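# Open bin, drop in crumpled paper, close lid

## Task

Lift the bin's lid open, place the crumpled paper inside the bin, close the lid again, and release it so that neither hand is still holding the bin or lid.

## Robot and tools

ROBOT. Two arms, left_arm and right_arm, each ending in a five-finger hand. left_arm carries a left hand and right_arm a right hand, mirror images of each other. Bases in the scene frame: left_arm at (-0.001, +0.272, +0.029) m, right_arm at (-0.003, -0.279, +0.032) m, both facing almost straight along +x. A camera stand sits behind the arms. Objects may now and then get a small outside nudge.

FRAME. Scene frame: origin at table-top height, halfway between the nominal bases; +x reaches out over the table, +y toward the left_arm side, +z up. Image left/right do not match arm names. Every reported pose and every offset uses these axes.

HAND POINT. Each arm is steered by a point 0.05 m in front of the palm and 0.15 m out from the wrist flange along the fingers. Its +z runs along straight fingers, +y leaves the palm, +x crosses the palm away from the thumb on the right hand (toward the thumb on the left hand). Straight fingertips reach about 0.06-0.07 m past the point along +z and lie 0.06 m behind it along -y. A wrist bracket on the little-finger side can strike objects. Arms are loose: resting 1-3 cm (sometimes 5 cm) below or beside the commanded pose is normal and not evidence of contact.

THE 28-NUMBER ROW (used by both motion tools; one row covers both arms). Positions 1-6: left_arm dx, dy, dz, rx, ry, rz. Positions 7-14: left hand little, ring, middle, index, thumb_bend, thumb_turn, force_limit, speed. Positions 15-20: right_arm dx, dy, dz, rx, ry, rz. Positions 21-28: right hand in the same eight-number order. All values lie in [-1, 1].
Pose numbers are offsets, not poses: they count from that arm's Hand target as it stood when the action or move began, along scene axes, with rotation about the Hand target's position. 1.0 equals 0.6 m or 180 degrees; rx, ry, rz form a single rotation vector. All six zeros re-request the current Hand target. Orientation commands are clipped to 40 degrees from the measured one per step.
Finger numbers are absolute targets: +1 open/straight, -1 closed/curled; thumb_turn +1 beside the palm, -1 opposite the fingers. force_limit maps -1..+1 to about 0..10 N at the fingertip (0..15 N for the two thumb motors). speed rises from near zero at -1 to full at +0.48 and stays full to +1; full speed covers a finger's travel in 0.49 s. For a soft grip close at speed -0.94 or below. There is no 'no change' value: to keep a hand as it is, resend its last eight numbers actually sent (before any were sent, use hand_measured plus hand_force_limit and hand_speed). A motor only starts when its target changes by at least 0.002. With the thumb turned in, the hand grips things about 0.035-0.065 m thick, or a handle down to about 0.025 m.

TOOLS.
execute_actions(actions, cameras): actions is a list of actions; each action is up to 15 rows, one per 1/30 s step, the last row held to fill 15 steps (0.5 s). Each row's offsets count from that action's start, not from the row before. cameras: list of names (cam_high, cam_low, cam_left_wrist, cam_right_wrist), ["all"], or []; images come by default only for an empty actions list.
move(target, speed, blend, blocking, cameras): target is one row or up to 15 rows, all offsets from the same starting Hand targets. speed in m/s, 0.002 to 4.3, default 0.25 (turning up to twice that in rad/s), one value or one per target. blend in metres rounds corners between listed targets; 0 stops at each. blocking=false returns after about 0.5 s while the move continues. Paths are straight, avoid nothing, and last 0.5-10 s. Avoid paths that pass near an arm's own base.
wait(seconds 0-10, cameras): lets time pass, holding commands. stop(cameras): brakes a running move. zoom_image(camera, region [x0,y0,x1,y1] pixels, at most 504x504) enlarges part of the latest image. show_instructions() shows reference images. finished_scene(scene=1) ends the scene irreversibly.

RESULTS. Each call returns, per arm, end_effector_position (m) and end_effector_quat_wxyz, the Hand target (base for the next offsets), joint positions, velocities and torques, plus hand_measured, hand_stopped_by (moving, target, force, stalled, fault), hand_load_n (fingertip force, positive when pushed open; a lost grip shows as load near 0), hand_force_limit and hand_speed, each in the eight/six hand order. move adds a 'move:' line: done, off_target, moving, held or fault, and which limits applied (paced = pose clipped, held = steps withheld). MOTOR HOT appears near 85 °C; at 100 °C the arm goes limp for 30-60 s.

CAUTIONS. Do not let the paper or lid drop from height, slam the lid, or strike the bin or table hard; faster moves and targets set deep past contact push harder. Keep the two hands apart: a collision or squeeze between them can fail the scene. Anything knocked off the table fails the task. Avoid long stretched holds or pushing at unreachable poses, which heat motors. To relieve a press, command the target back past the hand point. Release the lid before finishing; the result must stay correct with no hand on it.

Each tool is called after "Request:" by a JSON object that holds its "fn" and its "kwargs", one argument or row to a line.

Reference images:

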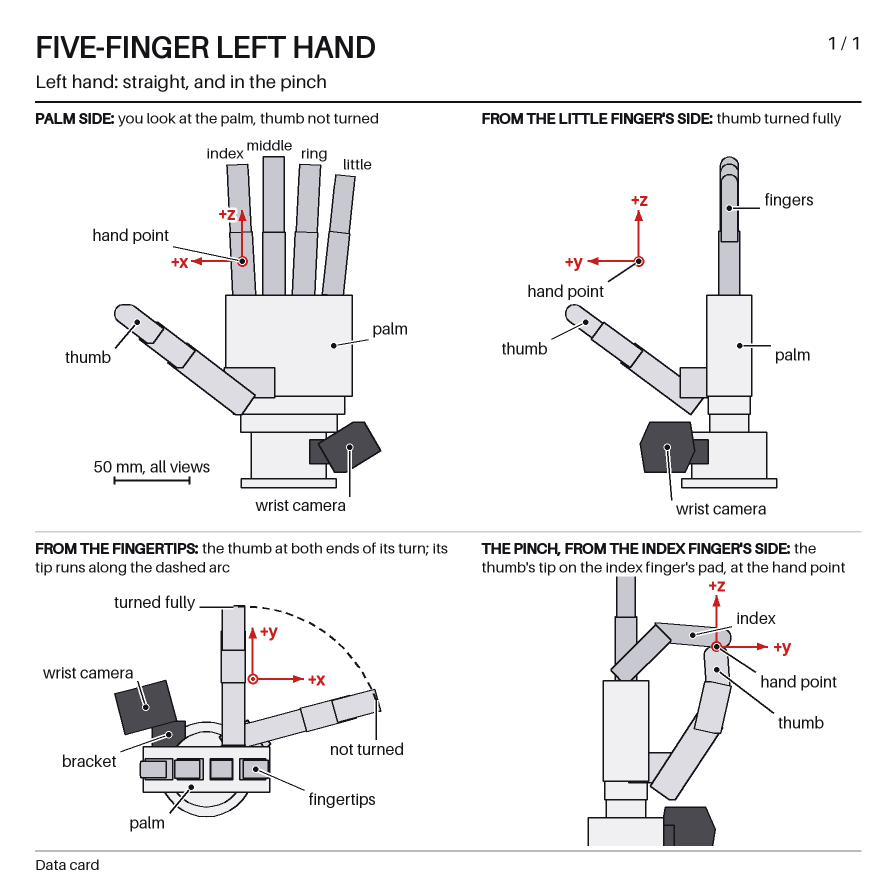

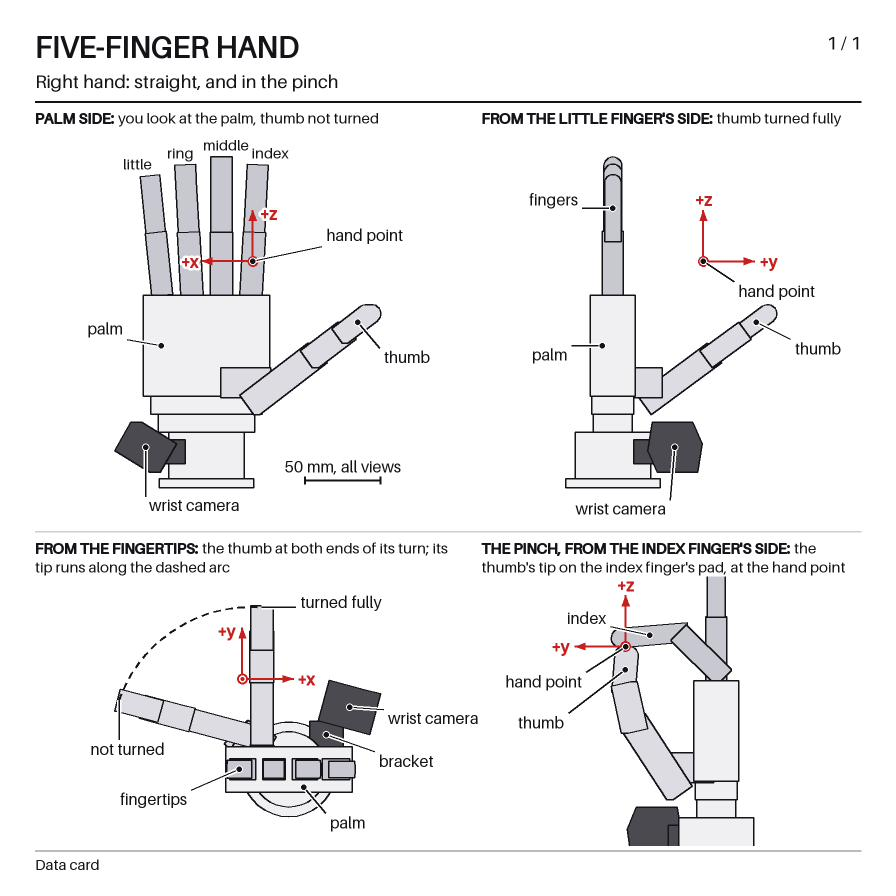

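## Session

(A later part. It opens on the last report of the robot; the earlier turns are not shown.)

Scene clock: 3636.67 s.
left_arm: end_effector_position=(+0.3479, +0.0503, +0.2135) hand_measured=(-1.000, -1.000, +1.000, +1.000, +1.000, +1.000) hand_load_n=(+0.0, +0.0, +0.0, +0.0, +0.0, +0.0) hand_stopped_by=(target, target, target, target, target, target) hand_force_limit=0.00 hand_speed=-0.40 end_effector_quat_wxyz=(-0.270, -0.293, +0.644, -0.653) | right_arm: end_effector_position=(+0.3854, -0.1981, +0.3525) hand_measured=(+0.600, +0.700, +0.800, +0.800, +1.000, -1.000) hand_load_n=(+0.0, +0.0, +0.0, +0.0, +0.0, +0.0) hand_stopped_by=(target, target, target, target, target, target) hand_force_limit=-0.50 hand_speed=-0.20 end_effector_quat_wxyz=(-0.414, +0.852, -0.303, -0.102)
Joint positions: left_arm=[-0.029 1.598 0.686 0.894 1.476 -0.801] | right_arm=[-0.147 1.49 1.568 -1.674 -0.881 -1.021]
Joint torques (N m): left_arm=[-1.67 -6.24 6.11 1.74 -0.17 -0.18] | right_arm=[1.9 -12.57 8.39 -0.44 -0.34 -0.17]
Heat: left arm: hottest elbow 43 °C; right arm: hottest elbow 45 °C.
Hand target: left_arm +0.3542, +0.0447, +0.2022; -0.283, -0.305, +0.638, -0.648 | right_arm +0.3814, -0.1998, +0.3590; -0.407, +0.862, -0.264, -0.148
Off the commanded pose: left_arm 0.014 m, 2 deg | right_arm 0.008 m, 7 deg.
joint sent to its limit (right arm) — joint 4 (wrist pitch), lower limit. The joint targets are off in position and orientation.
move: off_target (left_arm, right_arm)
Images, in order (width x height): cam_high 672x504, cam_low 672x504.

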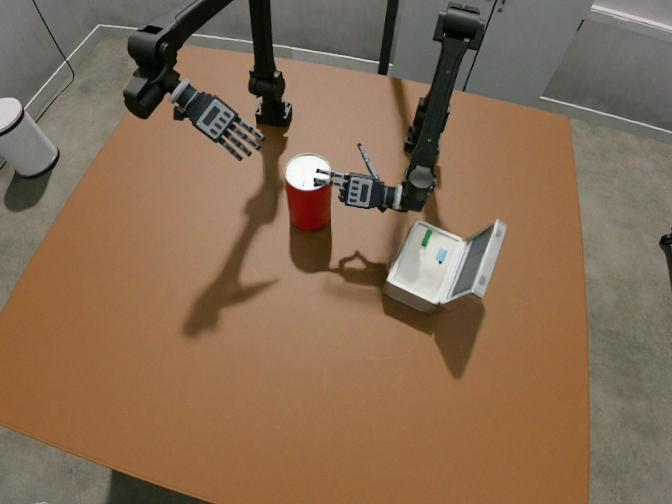

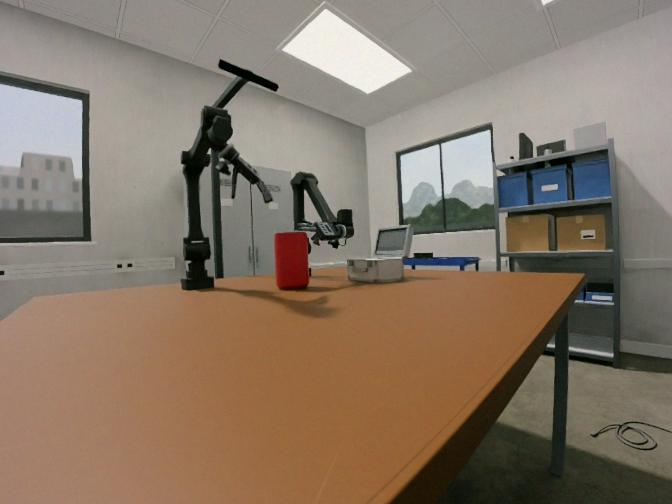

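Request:
{"fn": "move", "kwargs": {
  "target": [0,0,-0.022,0,0,0,-1,-1,1,1,1,1,0,-0.4,0,0,0,0,0,0,0.6,0.7,0.8,0.8,1,-1,-0.5,-0.2],
  "speed": 0.03,
  "cameras": ["cam_high","cam_low"]
}}

Request:
{"fn": "zoom_image", "kwargs": {
  "camera": "cam_low",
  "region": [262, 206, 322, 251]
}}

Request:
{"fn": "zoom_image", "kwargs": {
  "camera": "cam_high",
  "region": [270, 130, 370, 230]
}}

Scene clock: 3640.70 s.
left_arm: end_effector_position=(+0.3512, +0.0501, +0.2107) hand_measured=(-1.000, -1.000, +1.000, +1.000, +1.000, +1.000) hand_load_n=(+0.0, +0.0, +0.5, +0.0, +0.0, +0.0) hand_stopped_by=(target, target, target, target, target, target) hand_force_limit=0.00 hand_speed=-0.40 end_effector_quat_wxyz=(-0.261, -0.283, +0.647, -0.658) | right_arm: end_effector_position=(+0.3854, -0.1981, +0.3525) hand_measured=(+0.600, +0.700, +0.800, +0.800, +1.000, -1.000) hand_load_n=(+0.0, +0.0, +0.0, +0.0, +0.0, +0.0) hand_stopped_by=(target, target, target, target, target, target) hand_force_limit=-0.50 hand_speed=-0.20 end_effector_quat_wxyz=(-0.414, +0.852, -0.303, -0.102)
Joint positions: left_arm=[-0.029 1.616 0.691 0.949 1.476 -0.813] | right_arm=[-0.147 1.49 1.568 -1.674 -0.881 -1.021]
Joint torques (N m): left_arm=[-1.61 -5.19 4.89 1.28 -0.23 -0.16] | right_arm=[1.9 -12.63 8.38 -0.47 -0.34 -0.18]
Heat: left arm: hottest elbow 43 °C; right arm: hottest elbow 45 °C.
Hand target: left_arm +0.3542, +0.0447, +0.1890; -0.283, -0.305, +0.638, -0.648 | right_arm +0.3814, -0.1998, +0.3590; -0.407, +0.862, -0.264, -0.148
Off the commanded pose: left_arm 0.023 m, 4 deg | right_arm 0.008 m, 7 deg.
joint sent to its limit (right arm) — joint 4 (wrist pitch), lower limit. The joint targets are off in position and orientation.
move: off_target (left_arm, right_arm)
Images, in order (width x height): cam_high 672x504, cam_low 672x504.

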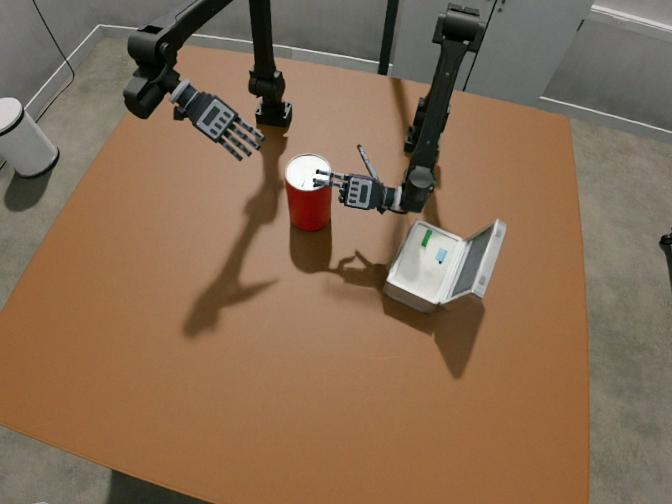

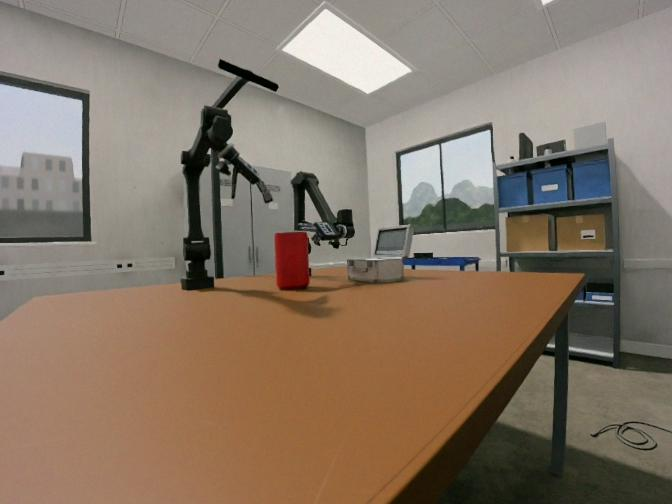

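Scaled by 8.400 from the camera's 672x504 image, which has a finer 960x720 frame.

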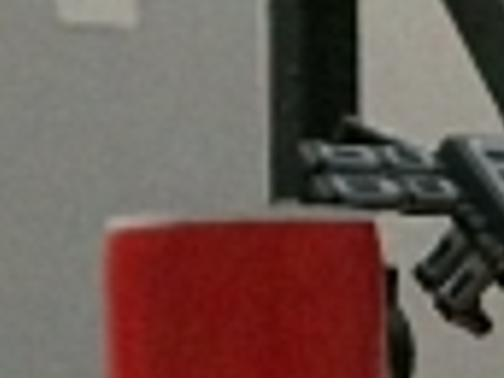

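Scaled by 5.040 from the camera's 672x504 image, which has a finer 960x720 frame.

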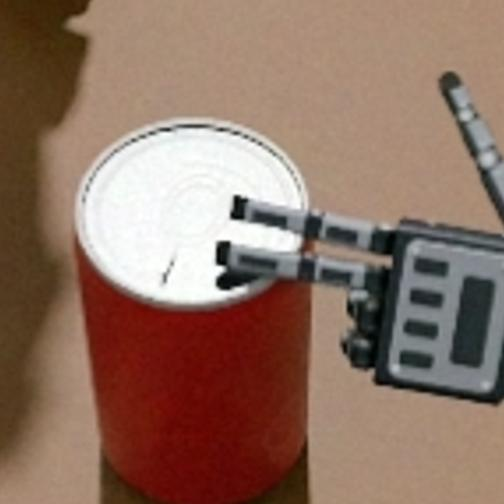

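Request:
{"fn": "move", "kwargs": {
  "target": [
    [0,0,0.09,0,0,0,-1,-1,1,1,1,1,0,-0.4,0,0,0,0,0,0,0.6,0.7,0.8,0.8,1,-1,-0.5,-0.2],
    [0,0.15,0.11,0,0,0,-1,-1,1,1,1,1,0,-0.4,0,0,0,0,0,0,0.6,0.7,0.8,0.8,1,-1,-0.5,-0.2]
  ],
  "speed": [0.05,0.1],
  "blend": [0.005,0],
  "cameras": ["cam_high","cam_low"]
}}

Request:
{"fn": "zoom_image", "kwargs": {
  "camera": "cam_low",
  "region": [262, 206, 322, 251]
}}

Request:
{"fn": "zoom_image", "kwargs": {
  "camera": "cam_high",
  "region": [282, 150, 334, 196]
}}

Scene clock: 3647.17 s.
left_arm: end_effector_position=(+0.3559, +0.1336, +0.2485) hand_measured=(-1.000, -1.000, +1.000, +1.000, +1.000, +1.000) hand_load_n=(+0.5, +0.0, +0.0, +0.0, +0.0, -0.5) hand_stopped_by=(target, target, target, target, target, target) hand_force_limit=0.00 hand_speed=-0.40 end_effector_quat_wxyz=(-0.237, -0.340, +0.620, -0.666) | right_arm: end_effector_position=(+0.3854, -0.1981, +0.3525) hand_measured=(+0.600, +0.700, +0.800, +0.800, +1.000, -1.000) hand_load_n=(+0.0, +0.0, +0.0, +0.0, +0.0, +0.0) hand_stopped_by=(target, target, target, target, target, target) hand_force_limit=-0.50 hand_speed=-0.20 end_effector_quat_wxyz=(-0.414, +0.852, -0.303, -0.102)
Joint positions: left_arm=[0.195 1.5 0.675 0.883 1.576 -0.902] | right_arm=[-0.147 1.49 1.568 -1.674 -0.881 -1.021]
Joint torques (N m): left_arm=[-0.44 -9.88 5.64 0.77 0.06 -0.25] | right_arm=[1.9 -12.63 8.4 -0.46 -0.34 -0.18]
Heat: left arm: hottest elbow 42 °C; right arm: hottest elbow 45 °C.
Hand target: left_arm +0.3542, +0.1347, +0.2550; -0.283, -0.305, +0.638, -0.648 | right_arm +0.3814, -0.1998, +0.3590; -0.407, +0.862, -0.264, -0.148
Off the commanded pose: left_arm 0.007 m, 7 deg | right_arm 0.008 m, 7 deg.
joint sent to its limit (left arm) — joint 5 (wrist yaw), upper limit. The joint targets are off in position and orientation.
joint sent to its limit (right arm) — joint 4 (wrist pitch), lower limit. The joint targets are off in position and orientation.
move: off_target (left_arm, right_arm)
Images, in order (width x height): cam_high 672x504, cam_low 672x504.

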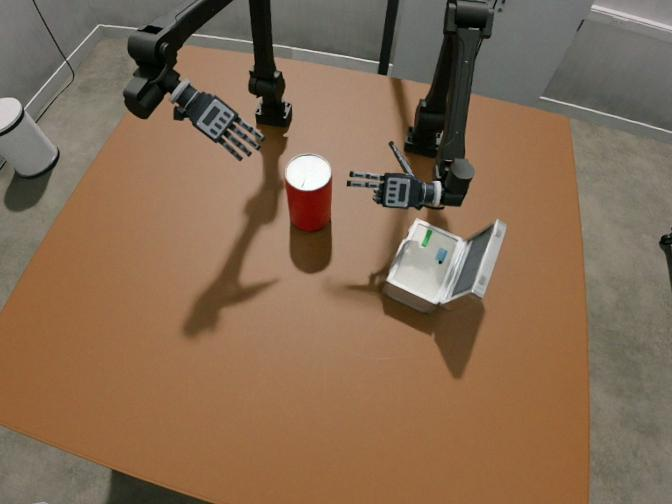

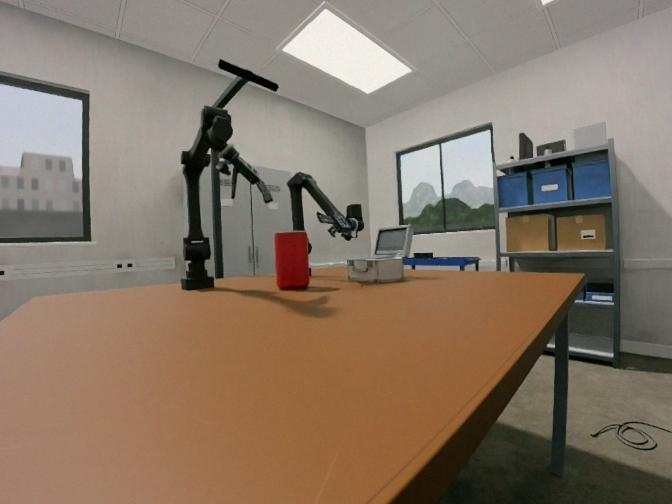

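Scaled by 8.400 from the camera's 672x504 image, which has a finer 960x720 frame.

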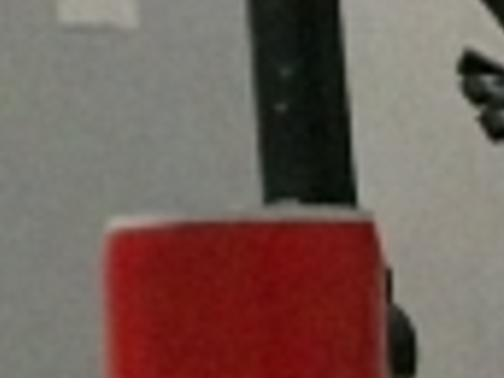

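Scaled by 9.692 from the camera's 672x504 image, which has a finer 960x720 frame.

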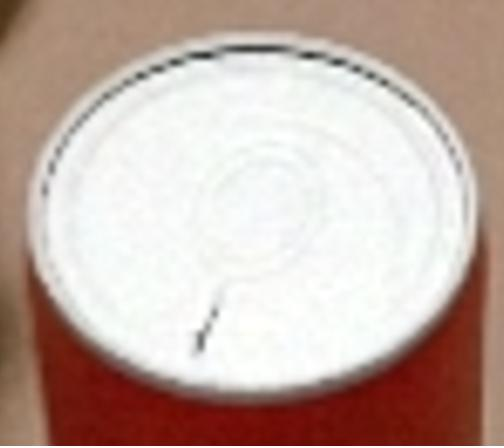

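Nothing changed on the lid when I pressed it, so it's shut, and both hands are clear of the bin.

Request:
{"fn": "finished_scene", "kwargs": {

}}

The scene is finished: the task was done.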